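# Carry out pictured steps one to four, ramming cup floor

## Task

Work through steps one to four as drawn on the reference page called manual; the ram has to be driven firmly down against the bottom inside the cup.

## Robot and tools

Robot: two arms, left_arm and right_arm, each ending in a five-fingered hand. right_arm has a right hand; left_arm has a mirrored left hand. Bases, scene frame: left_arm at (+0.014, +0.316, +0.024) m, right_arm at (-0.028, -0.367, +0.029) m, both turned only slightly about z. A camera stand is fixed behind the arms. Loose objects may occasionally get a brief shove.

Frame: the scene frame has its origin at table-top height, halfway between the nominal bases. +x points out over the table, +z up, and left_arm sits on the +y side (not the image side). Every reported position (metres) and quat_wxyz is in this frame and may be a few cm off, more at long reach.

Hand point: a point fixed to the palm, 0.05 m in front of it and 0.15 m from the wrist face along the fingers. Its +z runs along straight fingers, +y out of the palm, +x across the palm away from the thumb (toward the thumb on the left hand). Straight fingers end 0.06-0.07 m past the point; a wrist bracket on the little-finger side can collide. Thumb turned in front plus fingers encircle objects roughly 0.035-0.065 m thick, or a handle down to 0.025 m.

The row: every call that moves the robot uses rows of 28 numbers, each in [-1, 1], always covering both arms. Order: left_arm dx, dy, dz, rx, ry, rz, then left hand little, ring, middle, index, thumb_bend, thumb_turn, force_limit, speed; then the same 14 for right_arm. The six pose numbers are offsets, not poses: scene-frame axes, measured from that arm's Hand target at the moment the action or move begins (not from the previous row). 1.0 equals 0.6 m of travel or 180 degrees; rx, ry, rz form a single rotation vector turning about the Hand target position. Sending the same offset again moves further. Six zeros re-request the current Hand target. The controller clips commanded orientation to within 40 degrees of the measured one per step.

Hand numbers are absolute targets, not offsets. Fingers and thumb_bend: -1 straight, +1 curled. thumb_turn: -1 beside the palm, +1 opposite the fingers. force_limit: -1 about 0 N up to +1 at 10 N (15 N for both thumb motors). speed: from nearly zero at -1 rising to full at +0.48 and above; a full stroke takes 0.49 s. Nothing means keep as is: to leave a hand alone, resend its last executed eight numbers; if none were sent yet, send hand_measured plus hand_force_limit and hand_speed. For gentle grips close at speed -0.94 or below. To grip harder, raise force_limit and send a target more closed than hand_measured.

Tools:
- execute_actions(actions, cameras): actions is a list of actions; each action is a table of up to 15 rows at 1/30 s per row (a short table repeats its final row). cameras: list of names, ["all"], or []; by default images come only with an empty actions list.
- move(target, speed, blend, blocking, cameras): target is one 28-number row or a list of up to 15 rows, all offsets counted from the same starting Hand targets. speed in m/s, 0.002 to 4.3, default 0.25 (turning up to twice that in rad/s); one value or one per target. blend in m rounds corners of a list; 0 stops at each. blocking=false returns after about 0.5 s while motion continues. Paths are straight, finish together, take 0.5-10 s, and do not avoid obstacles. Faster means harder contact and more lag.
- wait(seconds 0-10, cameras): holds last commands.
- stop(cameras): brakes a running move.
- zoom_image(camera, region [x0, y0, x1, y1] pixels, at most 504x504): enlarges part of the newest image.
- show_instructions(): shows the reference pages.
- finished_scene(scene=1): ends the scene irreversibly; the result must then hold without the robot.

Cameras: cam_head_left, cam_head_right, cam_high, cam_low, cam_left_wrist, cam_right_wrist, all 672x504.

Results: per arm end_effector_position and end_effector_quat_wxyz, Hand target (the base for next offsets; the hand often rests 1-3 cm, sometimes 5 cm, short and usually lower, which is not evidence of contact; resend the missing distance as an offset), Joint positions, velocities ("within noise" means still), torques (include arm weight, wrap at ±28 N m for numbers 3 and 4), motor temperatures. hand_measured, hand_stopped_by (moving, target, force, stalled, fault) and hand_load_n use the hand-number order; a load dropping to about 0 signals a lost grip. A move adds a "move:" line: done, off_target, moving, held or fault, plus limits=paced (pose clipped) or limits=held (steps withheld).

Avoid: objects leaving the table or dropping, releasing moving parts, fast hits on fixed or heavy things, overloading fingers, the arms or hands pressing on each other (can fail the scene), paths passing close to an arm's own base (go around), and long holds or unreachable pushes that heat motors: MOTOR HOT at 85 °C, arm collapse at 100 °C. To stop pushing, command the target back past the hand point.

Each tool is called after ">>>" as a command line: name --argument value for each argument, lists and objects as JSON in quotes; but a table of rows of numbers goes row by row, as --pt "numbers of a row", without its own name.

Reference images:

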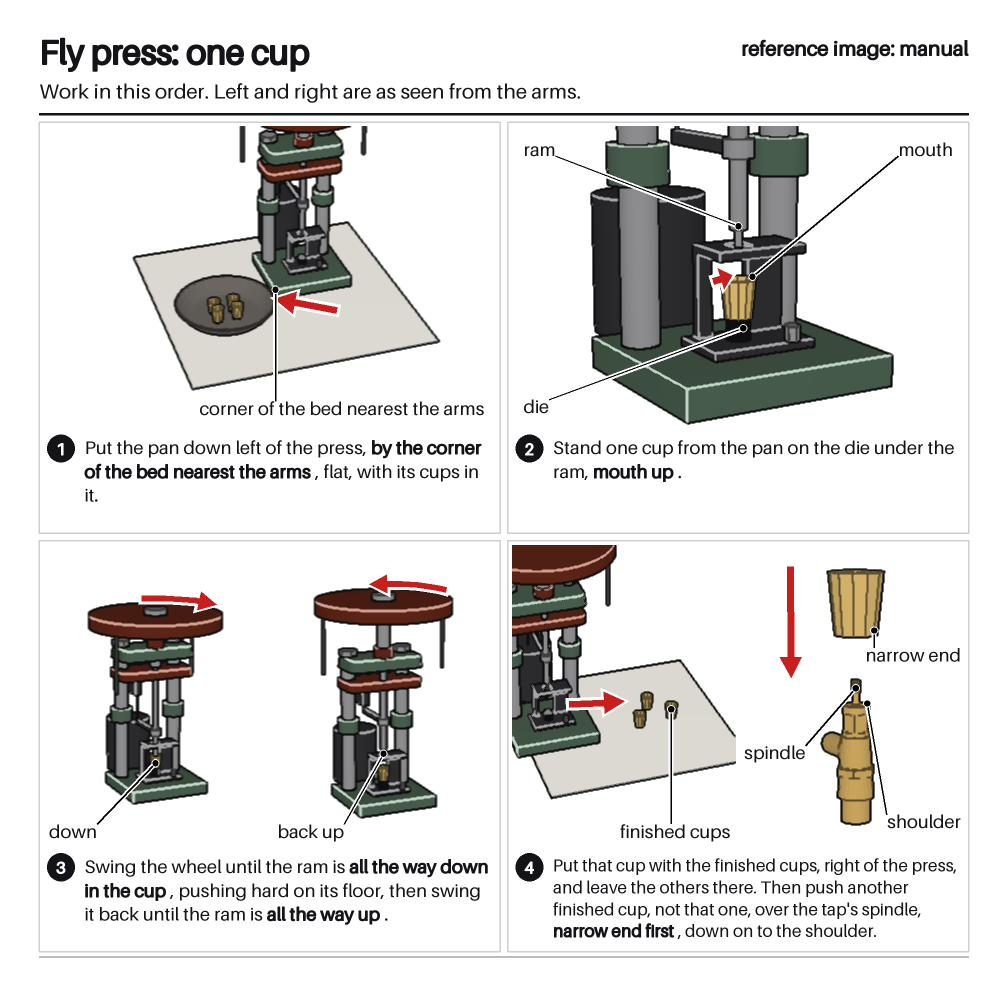

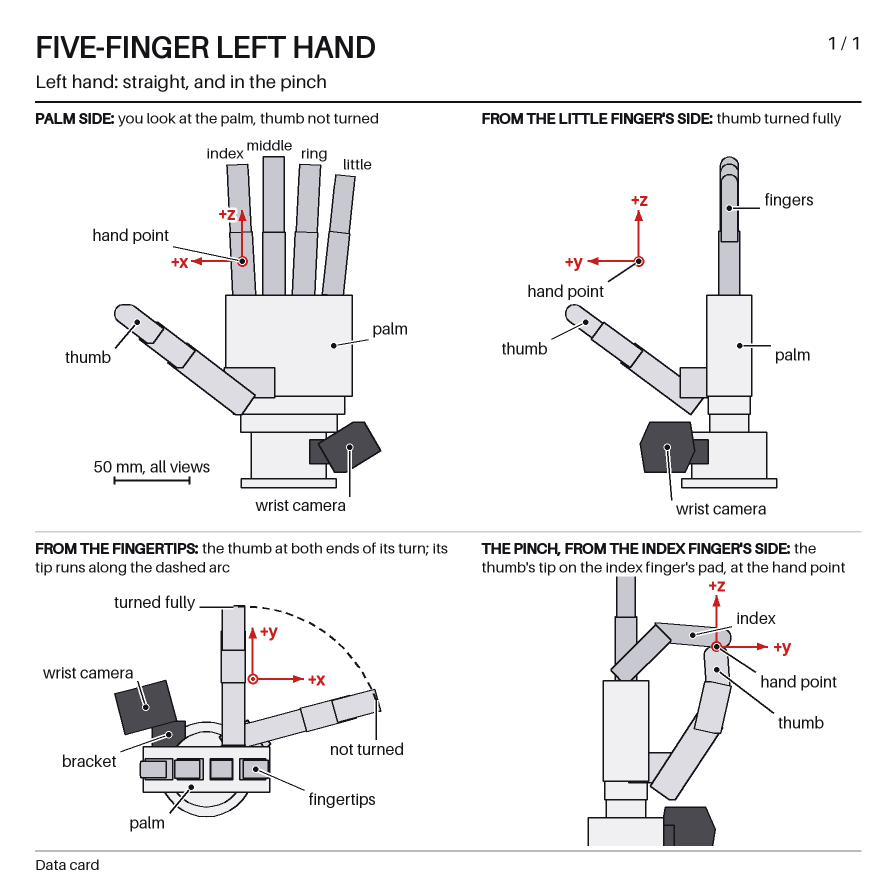

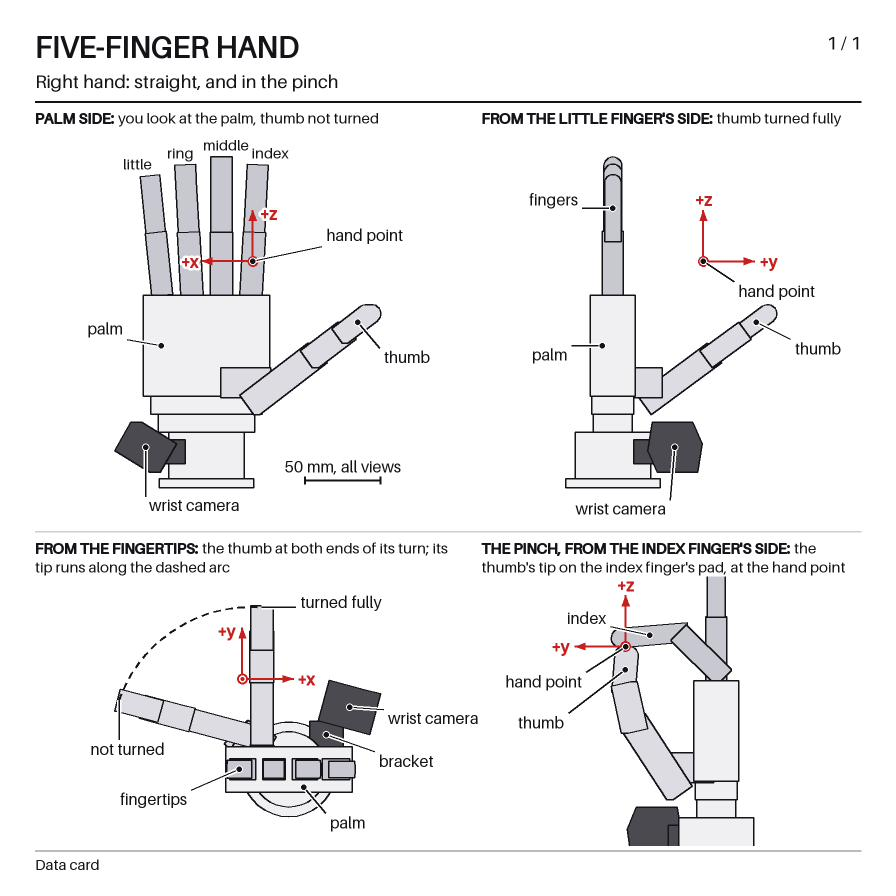

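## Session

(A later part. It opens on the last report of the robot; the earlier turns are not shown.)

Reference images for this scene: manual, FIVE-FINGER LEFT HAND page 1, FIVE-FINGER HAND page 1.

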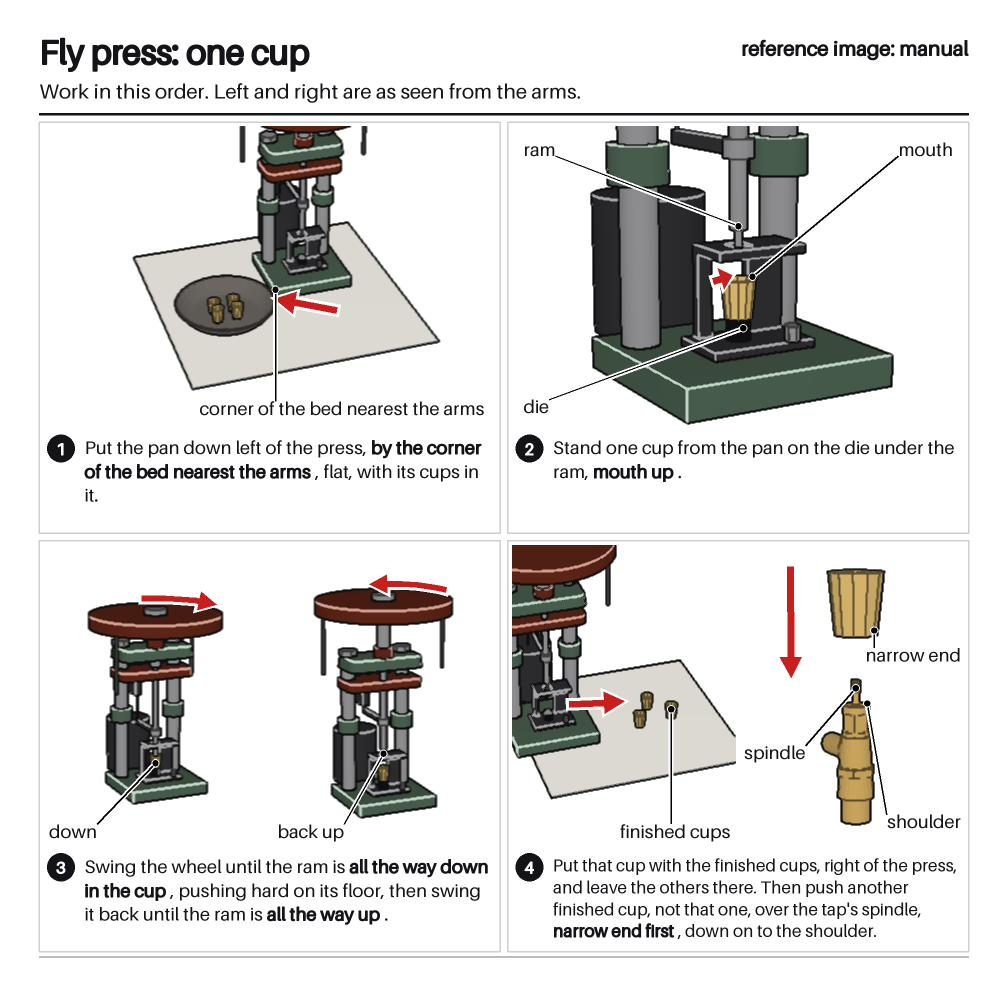

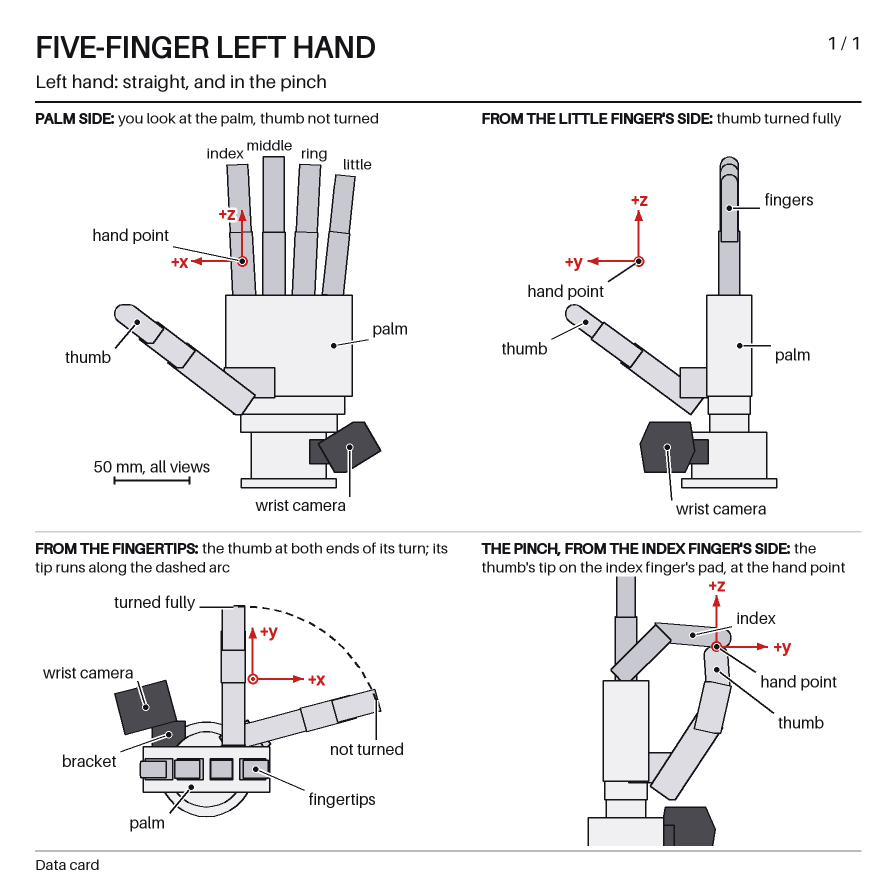

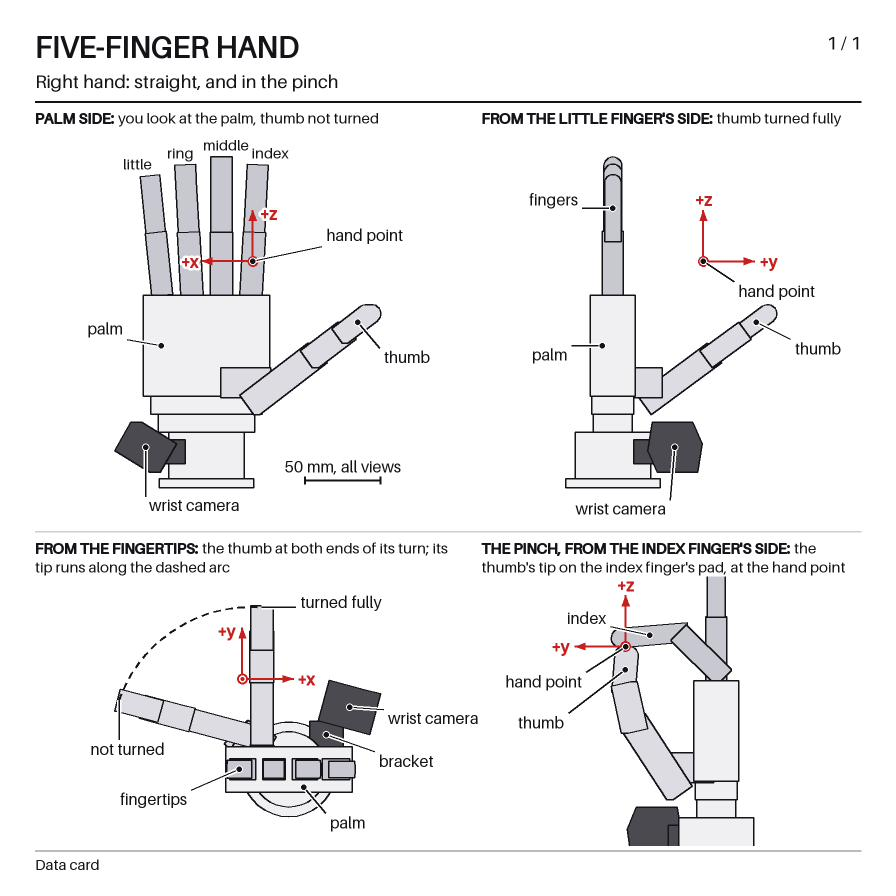

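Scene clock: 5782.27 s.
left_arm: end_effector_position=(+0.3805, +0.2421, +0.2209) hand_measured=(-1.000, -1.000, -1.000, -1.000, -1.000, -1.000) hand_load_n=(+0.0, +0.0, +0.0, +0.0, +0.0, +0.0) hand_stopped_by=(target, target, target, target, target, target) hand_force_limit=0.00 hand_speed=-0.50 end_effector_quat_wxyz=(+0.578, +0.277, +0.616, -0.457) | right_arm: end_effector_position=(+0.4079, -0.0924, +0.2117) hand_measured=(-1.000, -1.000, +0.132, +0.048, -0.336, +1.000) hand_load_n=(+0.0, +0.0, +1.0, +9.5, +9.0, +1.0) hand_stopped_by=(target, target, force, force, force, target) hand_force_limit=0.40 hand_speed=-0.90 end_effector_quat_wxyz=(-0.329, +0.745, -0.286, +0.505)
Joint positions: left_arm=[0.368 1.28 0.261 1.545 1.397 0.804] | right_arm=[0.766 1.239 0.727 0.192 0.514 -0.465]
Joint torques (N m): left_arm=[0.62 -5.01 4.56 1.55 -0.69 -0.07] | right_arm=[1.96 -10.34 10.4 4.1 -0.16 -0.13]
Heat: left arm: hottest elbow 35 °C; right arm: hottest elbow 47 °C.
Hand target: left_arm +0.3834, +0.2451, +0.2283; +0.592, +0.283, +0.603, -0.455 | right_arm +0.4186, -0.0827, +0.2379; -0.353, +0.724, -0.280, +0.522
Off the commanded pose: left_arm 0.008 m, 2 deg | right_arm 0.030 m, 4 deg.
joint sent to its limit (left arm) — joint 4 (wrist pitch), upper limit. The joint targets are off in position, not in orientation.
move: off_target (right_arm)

>>> move --target '[0,0,0,0,0,0,-1,-1,-1,-1,-1,-1,0.0,-0.5,-0.0006,0.00349,0.00177,0.00116,-0.00122,0.00111,-1,-1,0.25,0.2,-0.2,1.0,0.4,-0.9]' --speed 0.03 --cameras '["cam_left_wrist","cam_low","cam_right_wrist"]'

Scene clock: 5787.83 s.
left_arm: end_effector_position=(+0.3805, +0.2421, +0.2209) hand_measured=(-1.000, -1.000, -1.000, -1.000, -1.000, -1.000) hand_load_n=(+0.0, +0.0, +0.0, +0.0, +0.0, +0.0) hand_stopped_by=(target, target, target, target, target, target) hand_force_limit=0.00 hand_speed=-0.50 end_effector_quat_wxyz=(+0.578, +0.277, +0.616, -0.457) | right_arm: end_effector_position=(+0.4085, -0.0918, +0.2130) hand_measured=(-1.000, -1.000, +0.132, +0.048, -0.336, +1.000) hand_load_n=(+0.0, +0.0, +1.0, +9.0, +9.0, +1.0) hand_stopped_by=(target, target, force, force, force, target) hand_force_limit=0.40 hand_speed=-0.90 end_effector_quat_wxyz=(-0.331, +0.743, -0.286, +0.506)
Joint positions: left_arm=[0.368 1.28 0.261 1.545 1.397 0.804] | right_arm=[0.766 1.239 0.727 0.198 0.514 -0.465]
Joint torques (N m): left_arm=[0.62 -5.01 4.56 1.54 -0.69 -0.08] | right_arm=[1.9 -10.23 10.41 4.08 -0.17 -0.14]
Heat: left arm: hottest elbow 35 °C; right arm: hottest elbow 47 °C.
Hand target: left_arm +0.3834, +0.2451, +0.2283; +0.592, +0.283, +0.603, -0.455 | right_arm +0.4183, -0.0806, +0.2390; -0.355, +0.723, -0.279, +0.523
Off the commanded pose: left_arm 0.008 m, 2 deg | right_arm 0.030 m, 4 deg.
joint sent to its limit (left arm) — joint 4 (wrist pitch), upper limit. The joint targets are off in position, not in orientation.
move: off_target (right_arm)
camera_calibration:
cam_left_wrist: T_world_to_cam=[[-0.891455, -0.452046, 0.0310142, 0.435598], [-0.22614, 0.384555, -0.894974, 0.187958], [0.392643, -0.804843, -0.445039, 0.259583], [0, 0, 0, 1]] pos_world=[0.328897, 0.333554, 0.270233]
cam_right_wrist: T_world_to_cam=[[0.0142623, -0.787195, -0.61654, 0.0567242], [-0.759638, 0.392419, -0.518611, 0.460223], [0.65019, 0.475744, -0.592386, 0.0209948], [0, 0, 0, 1]] pos_world=[0.335143, -0.145935, 0.286086]
Images, in order (width x height): cam_low 672x504, cam_left_wrist 672x504, cam_right_wrist 672x504.

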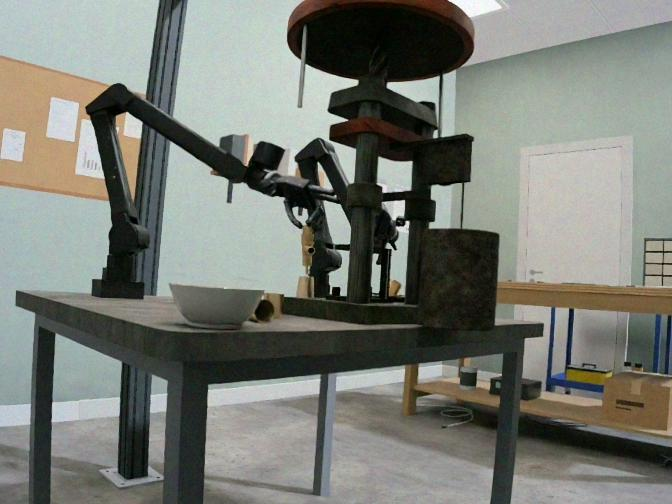

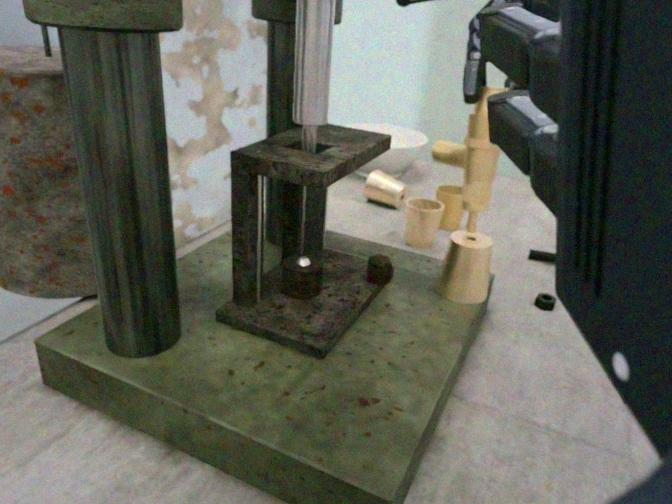

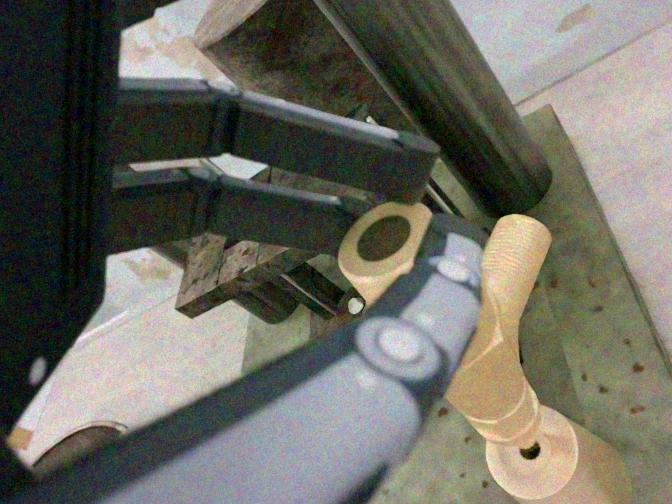

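>>> move --target '[0,0,0,0,0,0,-1,-1,-1,-1,-1,-1,0.0,-0.5,-0.00185,0.0029,0,0,0,0.00127,-1,-1,0.25,0.2,-0.2,1.0,0.4,-0.9]' --speed 0.03 --cameras '["cam_left_wrist","cam_low","cam_right_wrist"]'

Scene clock: 5791.90 s.
left_arm: end_effector_position=(+0.3805, +0.2421, +0.2209) hand_measured=(-1.000, -1.000, -1.000, -1.000, -1.000, -1.000) hand_load_n=(+0.0, +0.0, +0.0, +0.0, +0.0, +0.0) hand_stopped_by=(target, target, target, target, target, target) hand_force_limit=0.00 hand_speed=-0.50 end_effector_quat_wxyz=(+0.578, +0.277, +0.616, -0.457) | right_arm: end_effector_position=(+0.4085, -0.0918, +0.2130) hand_measured=(-1.000, -1.000, +0.132, +0.048, -0.336, +1.000) hand_load_n=(+0.0, +0.0, +0.5, +9.5, +9.0, +1.0) hand_stopped_by=(target, target, force, force, force, target) hand_force_limit=0.40 hand_speed=-0.90 end_effector_quat_wxyz=(-0.331, +0.743, -0.286, +0.506)
Joint positions: left_arm=[0.368 1.28 0.261 1.545 1.397 0.804] | right_arm=[0.766 1.239 0.727 0.198 0.514 -0.465]
Joint torques (N m): left_arm=[0.73 -5.01 4.55 1.52 -0.69 -0.08] | right_arm=[2.02 -10.11 10.44 4.1 -0.18 -0.14]
Heat: left arm: hottest elbow 35 °C; right arm: hottest elbow 47 °C.
Hand target: left_arm +0.3834, +0.2451, +0.2283; +0.592, +0.283, +0.603, -0.455 | right_arm +0.4171, -0.0789, +0.2390; -0.356, +0.723, -0.278, +0.522
Off the commanded pose: left_arm 0.008 m, 2 deg | right_arm 0.030 m, 4 deg.
joint sent to its limit (left arm) — joint 4 (wrist pitch), upper limit. The joint targets are off in position, not in orientation.
move: off_target (right_arm)
camera_calibration:
cam_left_wrist: T_world_to_cam=[[-0.891455, -0.452046, 0.0310142, 0.435598], [-0.22614, 0.384555, -0.894974, 0.187958], [0.392643, -0.804843, -0.445039, 0.259583], [0, 0, 0, 1]] pos_world=[0.328897, 0.333554, 0.270233]
cam_right_wrist: T_world_to_cam=[[0.0142623, -0.787195, -0.61654, 0.0567242], [-0.759638, 0.392419, -0.518611, 0.460223], [0.65019, 0.475744, -0.592386, 0.0209948], [0, 0, 0, 1]] pos_world=[0.335143, -0.145935, 0.286086]
Images, in order (width x height): cam_low 672x504, cam_left_wrist 672x504, cam_right_wrist 672x504.

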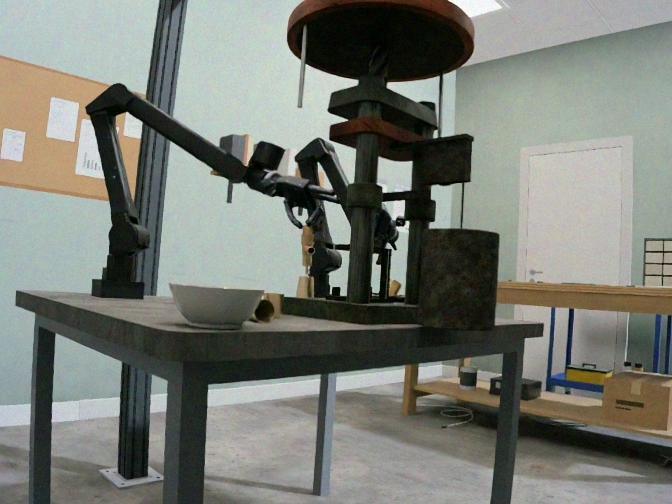

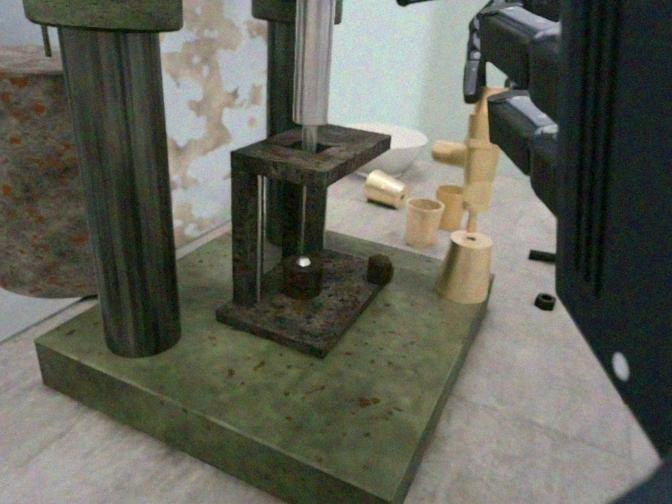

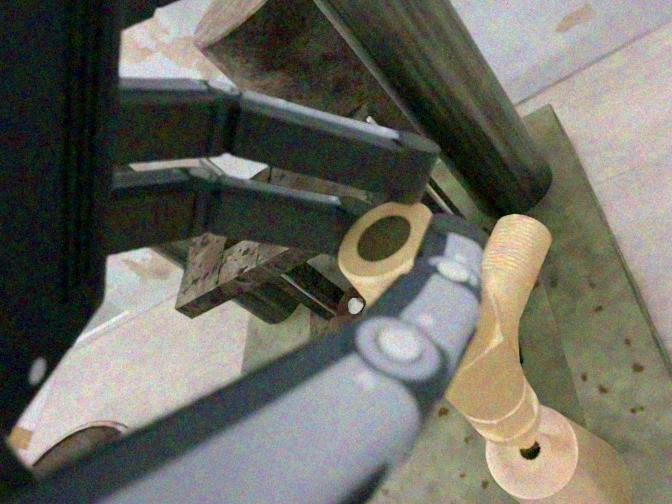

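>>> zoom_image --camera "cam_right_wrist" --region '[470, 400, 580, 504]'

>>> zoom_image --camera "cam_left_wrist" --region '[435, 190, 505, 260]'

>>> zoom_image --camera "cam_low" --region '[288, 240, 328, 300]'

Scaled by 4.582.

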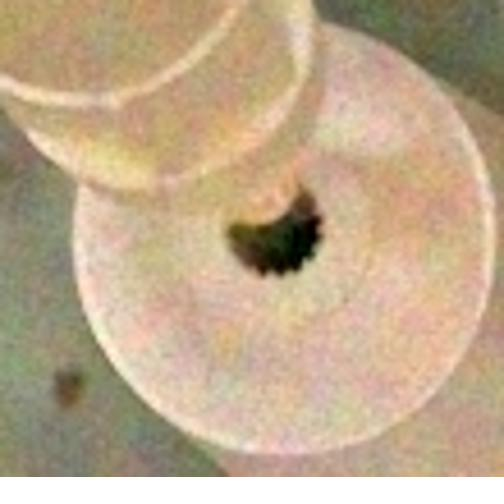

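Scaled by 7.200.

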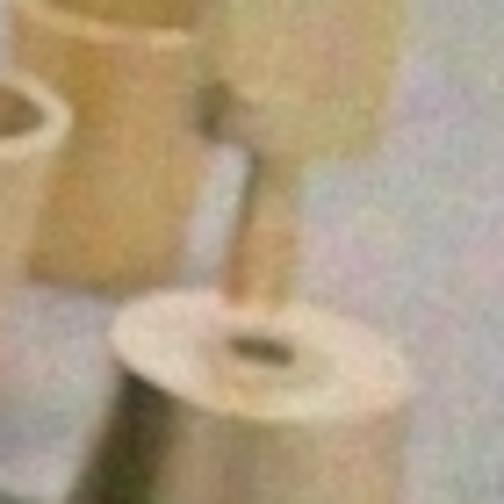

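Scaled by 8.400.

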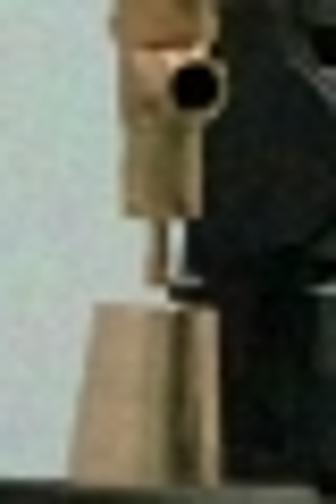

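>>> move --target '[0,0,0,0,0,0,-1,-1,-1,-1,-1,-1,0.0,-0.5,-0.00139,0.00218,0,0,0,0.00095,-1,-1,0.25,0.2,-0.2,1.0,0.4,-0.9]' --speed 0.03

Scene clock: 5805.63 s.
left_arm: end_effector_position=(+0.3805, +0.2421, +0.2209) hand_measured=(-1.000, -1.000, -1.000, -1.000, -1.000, -1.000) hand_load_n=(+0.0, +0.0, +0.0, +0.0, +0.0, +0.0) hand_stopped_by=(target, target, target, target, target, target) hand_force_limit=0.00 hand_speed=-0.50 end_effector_quat_wxyz=(+0.578, +0.277, +0.616, -0.457) | right_arm: end_effector_position=(+0.4085, -0.0918, +0.2130) hand_measured=(-1.000, -1.000, +0.132, +0.048, -0.336, +1.000) hand_load_n=(+0.0, +0.0, +1.0, +9.0, +9.0, +1.0) hand_stopped_by=(target, target, force, force, force, target) hand_force_limit=0.40 hand_speed=-0.90 end_effector_quat_wxyz=(-0.331, +0.743, -0.286, +0.506)
Joint positions: left_arm=[0.368 1.28 0.261 1.545 1.397 0.804] | right_arm=[0.766 1.239 0.727 0.198 0.514 -0.465]
Joint torques (N m): left_arm=[0.67 -5.07 4.56 1.54 -0.7 -0.08] | right_arm=[1.79 -10.05 10.4 4.1 -0.18 -0.12]
Heat: left arm: hottest elbow 35 °C; right arm: hottest elbow 47 °C.
Hand target: left_arm +0.3834, +0.2451, +0.2283; +0.592, +0.283, +0.603, -0.455 | right_arm +0.4163, -0.0776, +0.2390; -0.357, +0.724, -0.277, +0.521
Off the commanded pose: left_arm 0.008 m, 2 deg | right_arm 0.031 m, 4 deg.
joint sent to its limit (left arm) — joint 4 (wrist pitch), upper limit. The joint targets are off in position, not in orientation.
move: off_target (right_arm)

>>> move --target '[0,0,0,0,0,0,-1,-1,-1,-1,-1,-1,0.0,-0.5,-0.00185,0.0029,0,0,0,0.00127,-1,-1,0.25,0.2,-0.2,1.0,0.4,-0.9]' --speed 0.03 --cameras '["cam_left_wrist","cam_low","cam_right_wrist"]'

>>> zoom_image --camera "cam_right_wrist" --region '[470, 400, 580, 504]'

Scene clock: 5810.90 s.
left_arm: end_effector_position=(+0.3805, +0.2421, +0.2209) hand_measured=(-1.000, -1.000, -1.000, -1.000, -1.000, -1.000) hand_load_n=(+0.0, +0.0, +0.0, -0.5, +0.0, +0.0) hand_stopped_by=(target, target, target, target, target, target) hand_force_limit=0.00 hand_speed=-0.50 end_effector_quat_wxyz=(+0.578, +0.277, +0.616, -0.457) | right_arm: end_effector_position=(+0.4085, -0.0918, +0.2130) hand_measured=(-1.000, -1.000, +0.132, +0.048, -0.336, +1.000) hand_load_n=(+0.0, -0.5, +1.0, +9.0, +9.0, +1.0) hand_stopped_by=(target, target, force, force, force, target) hand_force_limit=0.40 hand_speed=-0.90 end_effector_quat_wxyz=(-0.331, +0.743, -0.286, +0.506)
Joint positions: left_arm=[0.368 1.28 0.261 1.545 1.397 0.804] | right_arm=[0.766 1.239 0.727 0.198 0.514 -0.465]
Joint torques (N m): left_arm=[0.73 -5.01 4.56 1.54 -0.69 -0.07] | right_arm=[2.08 -10.11 10.45 4.05 -0.19 -0.14]
Heat: left arm: hottest elbow 35 °C; right arm: hottest elbow 47 °C.
Hand target: left_arm +0.3834, +0.2451, +0.2283; +0.592, +0.283, +0.603, -0.455 | right_arm +0.4152, -0.0759, +0.2390; -0.358, +0.724, -0.275, +0.521
Off the commanded pose: left_arm 0.008 m, 2 deg | right_arm 0.031 m, 4 deg.
joint sent to its limit (left arm) — joint 4 (wrist pitch), upper limit. The joint targets are off in position, not in orientation.
move: off_target (right_arm)
camera_calibration:
cam_left_wrist: T_world_to_cam=[[-0.891455, -0.452046, 0.0310142, 0.435598], [-0.22614, 0.384555, -0.894974, 0.187958], [0.392643, -0.804843, -0.445039, 0.259583], [0, 0, 0, 1]] pos_world=[0.328897, 0.333554, 0.270233]
cam_right_wrist: T_world_to_cam=[[0.0142623, -0.787195, -0.61654, 0.0567242], [-0.759638, 0.392419, -0.518611, 0.460223], [0.65019, 0.475744, -0.592386, 0.0209948], [0, 0, 0, 1]] pos_world=[0.335143, -0.145935, 0.286086]
Images, in order (width x height): cam_low 672x504, cam_left_wrist 672x504, cam_right_wrist 672x504.

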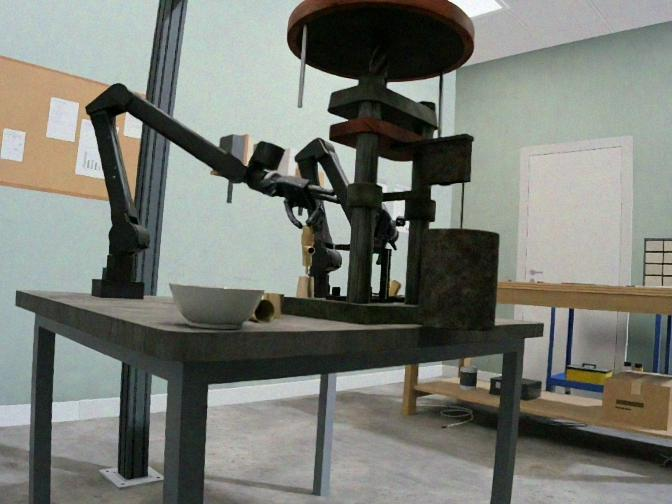

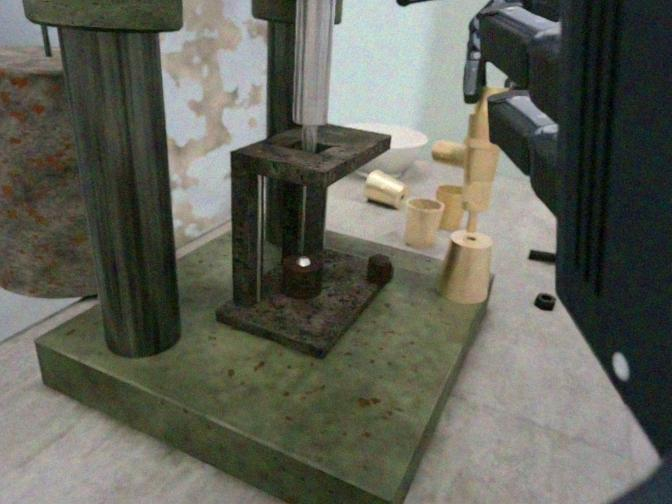

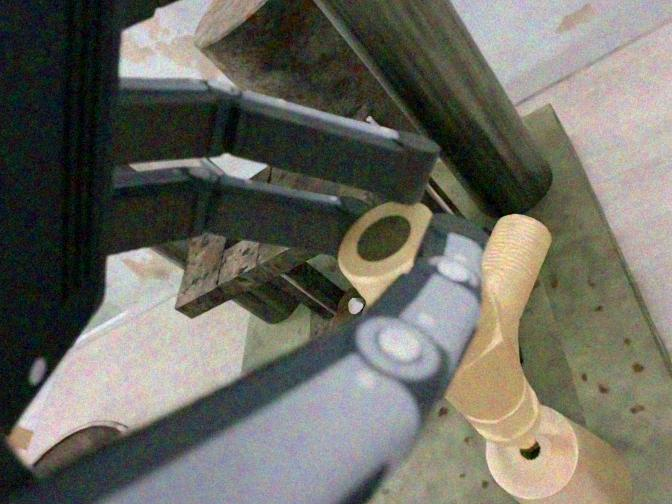

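Scaled by 4.582.

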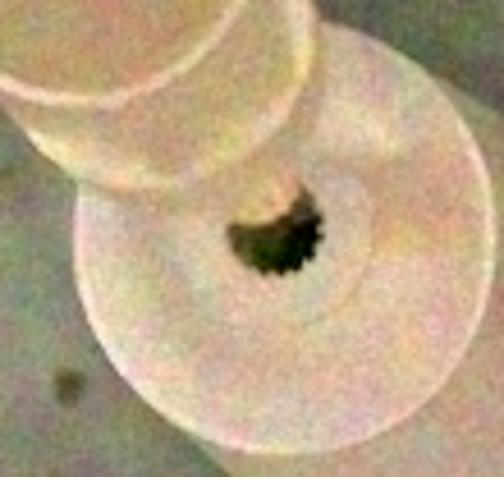

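>>> move --target '[0,0,0,0,0,0,-1,-1,-1,-1,-1,-1,0.0,-0.5,-0.00232,0.00362,0,0,0,0.00159,-1,-1,0.25,0.2,-0.2,1.0,0.4,-0.9]' --speed 0.03

Scene clock: 5829.17 s.
left_arm: end_effector_position=(+0.3805, +0.2421, +0.2209) hand_measured=(-1.000, -1.000, -1.000, -1.000, -1.000, -1.000) hand_load_n=(+0.5, +0.0, +0.0, +0.0, +0.0, +0.0) hand_stopped_by=(target, target, target, target, target, target) hand_force_limit=0.00 hand_speed=-0.50 end_effector_quat_wxyz=(+0.578, +0.277, +0.616, -0.457) | right_arm: end_effector_position=(+0.4072, -0.0895, +0.2130) hand_measured=(-1.000, -1.000, +0.132, +0.048, -0.336, +1.000) hand_load_n=(+0.0, +0.0, +1.0, +9.5, +9.0, +1.0) hand_stopped_by=(target, target, force, force, force, target) hand_force_limit=0.40 hand_speed=-0.90 end_effector_quat_wxyz=(-0.333, +0.744, -0.284, +0.504)
Joint positions: left_arm=[0.368 1.28 0.261 1.545 1.397 0.804] | right_arm=[0.77 1.239 0.727 0.198 0.512 -0.465]
Joint torques (N m): left_arm=[0.67 -4.95 4.55 1.52 -0.7 -0.08] | right_arm=[1.9 -10.17 10.37 4.05 -0.17 -0.14]
Heat: left arm: hottest elbow 35 °C; right arm: hottest elbow 47 °C.
Hand target: left_arm +0.3834, +0.2451, +0.2283; +0.592, +0.283, +0.603, -0.455 | right_arm +0.4138, -0.0737, +0.2390; -0.360, +0.725, -0.273, +0.520
Off the commanded pose: left_arm 0.008 m, 2 deg | right_arm 0.031 m, 4 deg.
joint sent to its limit (left arm) — joint 4 (wrist pitch), upper limit. The joint targets are off in position, not in orientation.
move: off_target (right_arm)

>>> wait --seconds 0.1 --cameras '["cam_left_wrist", "cam_low", "cam_right_wrist"]'

>>> zoom_image --camera "cam_right_wrist" --region '[470, 400, 580, 504]'

>>> zoom_image --camera "cam_left_wrist" --region '[435, 190, 505, 260]'

>>> zoom_image --camera "cam_low" --region '[288, 240, 328, 300]'

Scene clock: 5833.73 s.
left_arm: end_effector_position=(+0.3805, +0.2421, +0.2209) hand_measured=(-1.000, -1.000, -1.000, -1.000, -1.000, -1.000) hand_load_n=(+0.0, +0.0, +0.0, +0.0, +0.0, +0.0) hand_stopped_by=(target, target, target, target, target, target) hand_force_limit=0.00 hand_speed=-0.50 end_effector_quat_wxyz=(+0.578, +0.277, +0.616, -0.457) | right_arm: end_effector_position=(+0.4072, -0.0895, +0.2130) hand_measured=(-1.000, -1.000, +0.132, +0.048, -0.336, +1.000) hand_load_n=(+0.0, +0.0, +1.0, +9.0, +9.0, +1.0) hand_stopped_by=(target, target, force, force, force, target) hand_force_limit=0.40 hand_speed=-0.90 end_effector_quat_wxyz=(-0.333, +0.744, -0.284, +0.504)
Joint positions: left_arm=[0.368 1.28 0.261 1.545 1.397 0.804] | right_arm=[0.77 1.239 0.727 0.198 0.512 -0.465]
Joint torques (N m): left_arm=[0.73 -5.07 4.57 1.54 -0.7 -0.08] | right_arm=[1.9 -9.99 10.43 4.04 -0.17 -0.14]
Heat: left arm: hottest elbow 35 °C; right arm: hottest elbow 47 °C.
Hand target: left_arm +0.3834, +0.2451, +0.2283; +0.592, +0.283, +0.603, -0.455 | right_arm +0.4138, -0.0737, +0.2390; -0.360, +0.725, -0.273, +0.520
Off the commanded pose: left_arm 0.008 m, 2 deg | right_arm 0.031 m, 4 deg.
wait: 0.10 s; at rest from the start
camera_calibration:
cam_left_wrist: T_world_to_cam=[[-0.891455, -0.452046, 0.0310142, 0.435598], [-0.22614, 0.384555, -0.894974, 0.187958], [0.392643, -0.804843, -0.445039, 0.259583], [0, 0, 0, 1]] pos_world=[0.328897, 0.333554, 0.270233]
cam_right_wrist: T_world_to_cam=[[0.0188553, -0.786833, -0.616878, 0.0567128], [-0.76214, 0.388036, -0.518238, 0.458802], [0.647137, 0.479919, -0.592361, 0.0223376], [0, 0, 0, 1]] pos_world=[0.334147, -0.144128, 0.285986]
Images, in order (width x height): cam_low 672x504, cam_left_wrist 672x504, cam_right_wrist 672x504.

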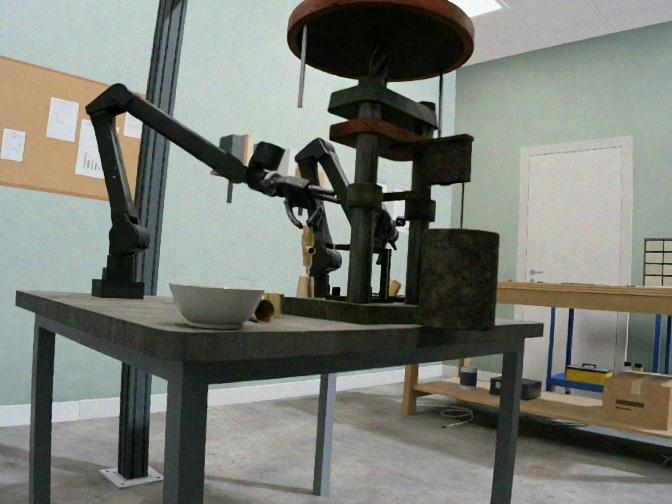

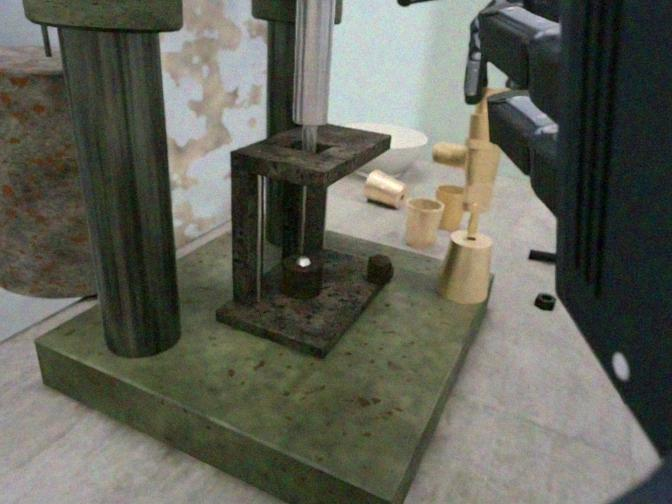

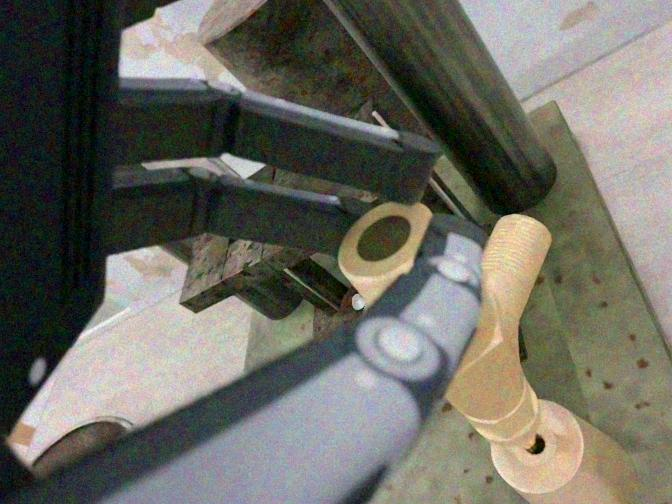

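Scaled by 4.582.

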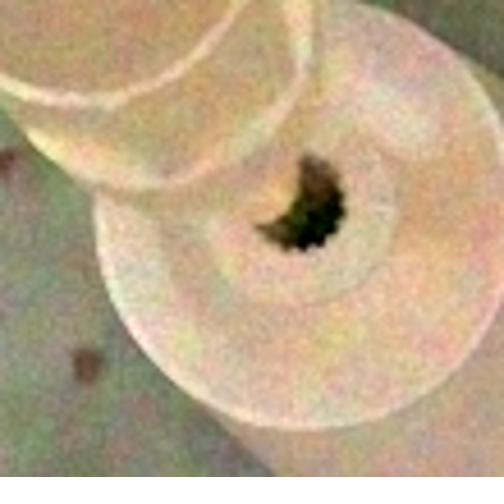

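Scaled by 7.200.

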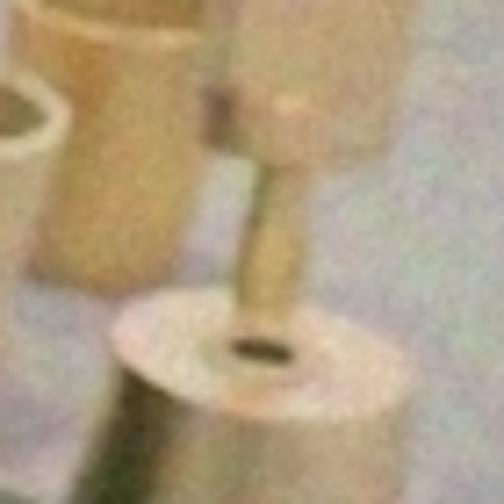

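Scaled by 8.400.

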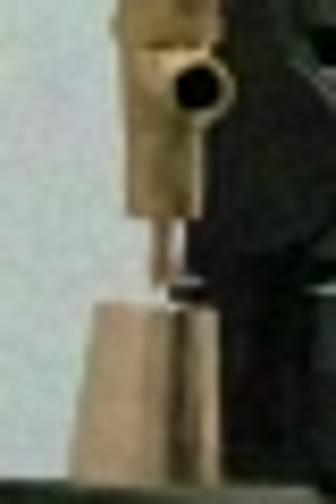

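>>> move --target '[0,0,0,0,0,0,-1,-1,-1,-1,-1,-1,0.0,-0.5,0.00145,0.00138,-0.01017,-0.00264,0.00276,0,-1,-1,0.25,0.2,-0.2,1.0,0.4,-0.9]' --speed 0.03 --cameras '["cam_left_wrist","cam_low","cam_right_wrist"]'

>>> zoom_image --camera "cam_right_wrist" --region '[470, 400, 580, 504]'

>>> zoom_image --camera "cam_left_wrist" --region '[435, 190, 505, 260]'

>>> zoom_image --camera "cam_low" --region '[288, 240, 328, 300]'

Scene clock: 5847.67 s.
left_arm: end_effector_position=(+0.3805, +0.2421, +0.2209) hand_measured=(-1.000, -1.000, -1.000, -1.000, -1.000, -1.000) hand_load_n=(+0.0, +0.0, +0.0, +0.0, +0.0, +0.0) hand_stopped_by=(target, target, target, target, target, target) hand_force_limit=0.00 hand_speed=-0.50 end_effector_quat_wxyz=(+0.578, +0.277, +0.616, -0.457) | right_arm: end_effector_position=(+0.4075, -0.0882, +0.2084) hand_measured=(-1.000, -1.000, +0.132, +0.048, -0.336, +1.000) hand_load_n=(+0.0, +0.0, +1.0, +9.5, +9.0, +1.0) hand_stopped_by=(target, target, force, force, force, target) hand_force_limit=0.40 hand_speed=-0.90 end_effector_quat_wxyz=(-0.331, +0.747, -0.283, +0.503)
Joint positions: left_arm=[0.368 1.28 0.261 1.545 1.397 0.804] | right_arm=[0.772 1.25 0.727 0.201 0.512 -0.465]
Joint torques (N m): left_arm=[0.67 -5.01 4.56 1.54 -0.69 -0.08] | right_arm=[1.96 -10.11 10.44 4.01 -0.17 -0.13]
Heat: left arm: hottest elbow 35 °C; right arm: hottest elbow 47 °C.
Hand target: left_arm +0.3834, +0.2451, +0.2283; +0.592, +0.283, +0.603, -0.455 | right_arm +0.4147, -0.0729, +0.2328; -0.355, +0.729, -0.273, +0.518
Off the commanded pose: left_arm 0.008 m, 2 deg | right_arm 0.030 m, 4 deg.
joint sent to its limit (left arm) — joint 4 (wrist pitch), upper limit. The joint targets are off in position, not in orientation.
move: off_target (right_arm)
camera_calibration:
cam_left_wrist: T_world_to_cam=[[-0.891455, -0.452046, 0.0310142, 0.435598], [-0.22614, 0.384555, -0.894974, 0.187958], [0.392643, -0.804843, -0.445039, 0.259583], [0, 0, 0, 1]] pos_world=[0.328897, 0.333554, 0.270233]
cam_right_wrist: T_world_to_cam=[[0.0165799, -0.790041, -0.61283, 0.0547937], [-0.765625, 0.384171, -0.515976, 0.456709], [0.643074, 0.477752, -0.598506, 0.0214741], [0, 0, 0, 1]] pos_world=[0.33495, -0.142425, 0.282083]
Images, in order (width x height): cam_low 672x504, cam_left_wrist 672x504, cam_right_wrist 672x504.

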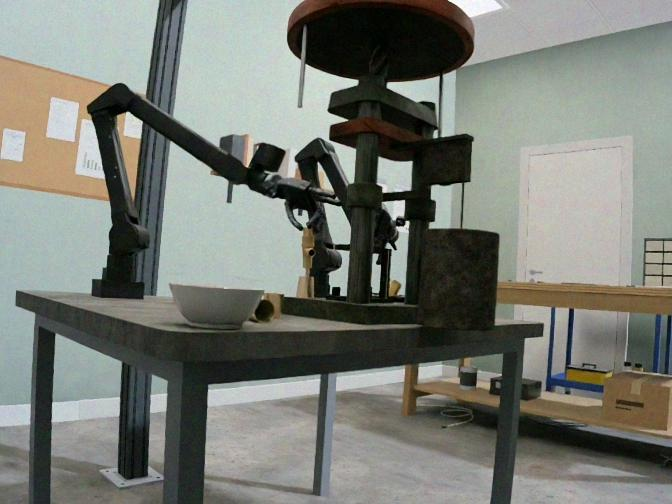

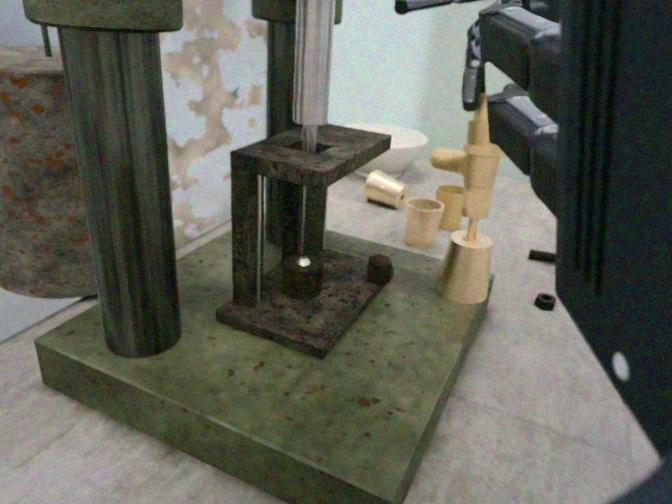

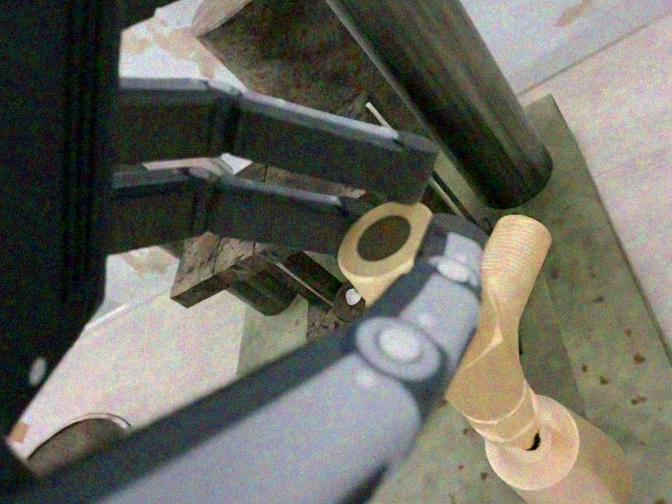

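Scaled by 4.582.

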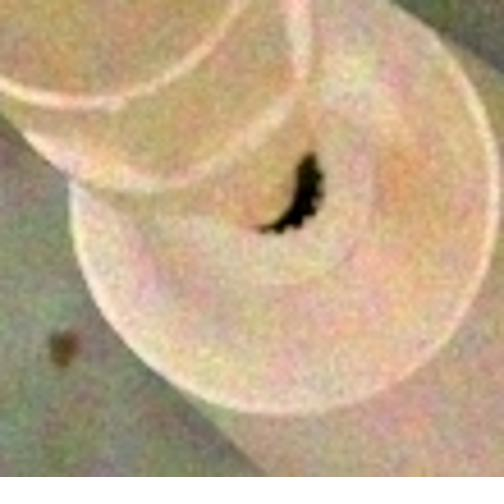

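Scaled by 7.200.

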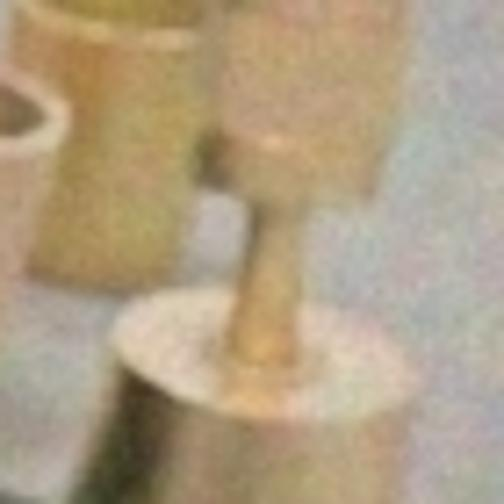

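Scaled by 8.400.

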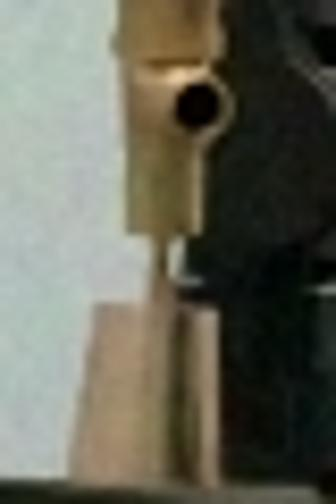

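>>> zoom_image --camera "cam_left_wrist" --region '[455, 222, 490, 252]'

>>> zoom_image --camera "cam_right_wrist" --region '[510, 420, 560, 470]'

Scaled by 14.400.

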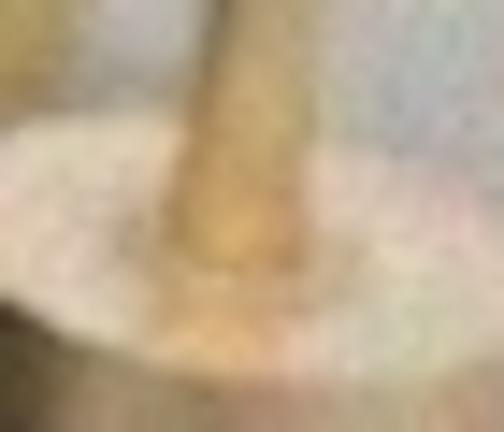

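Scaled by 10.080.

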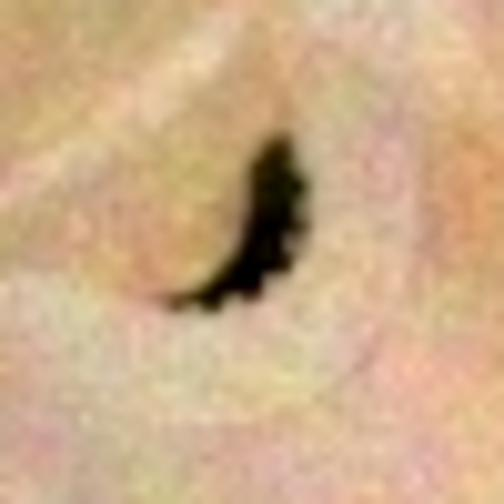

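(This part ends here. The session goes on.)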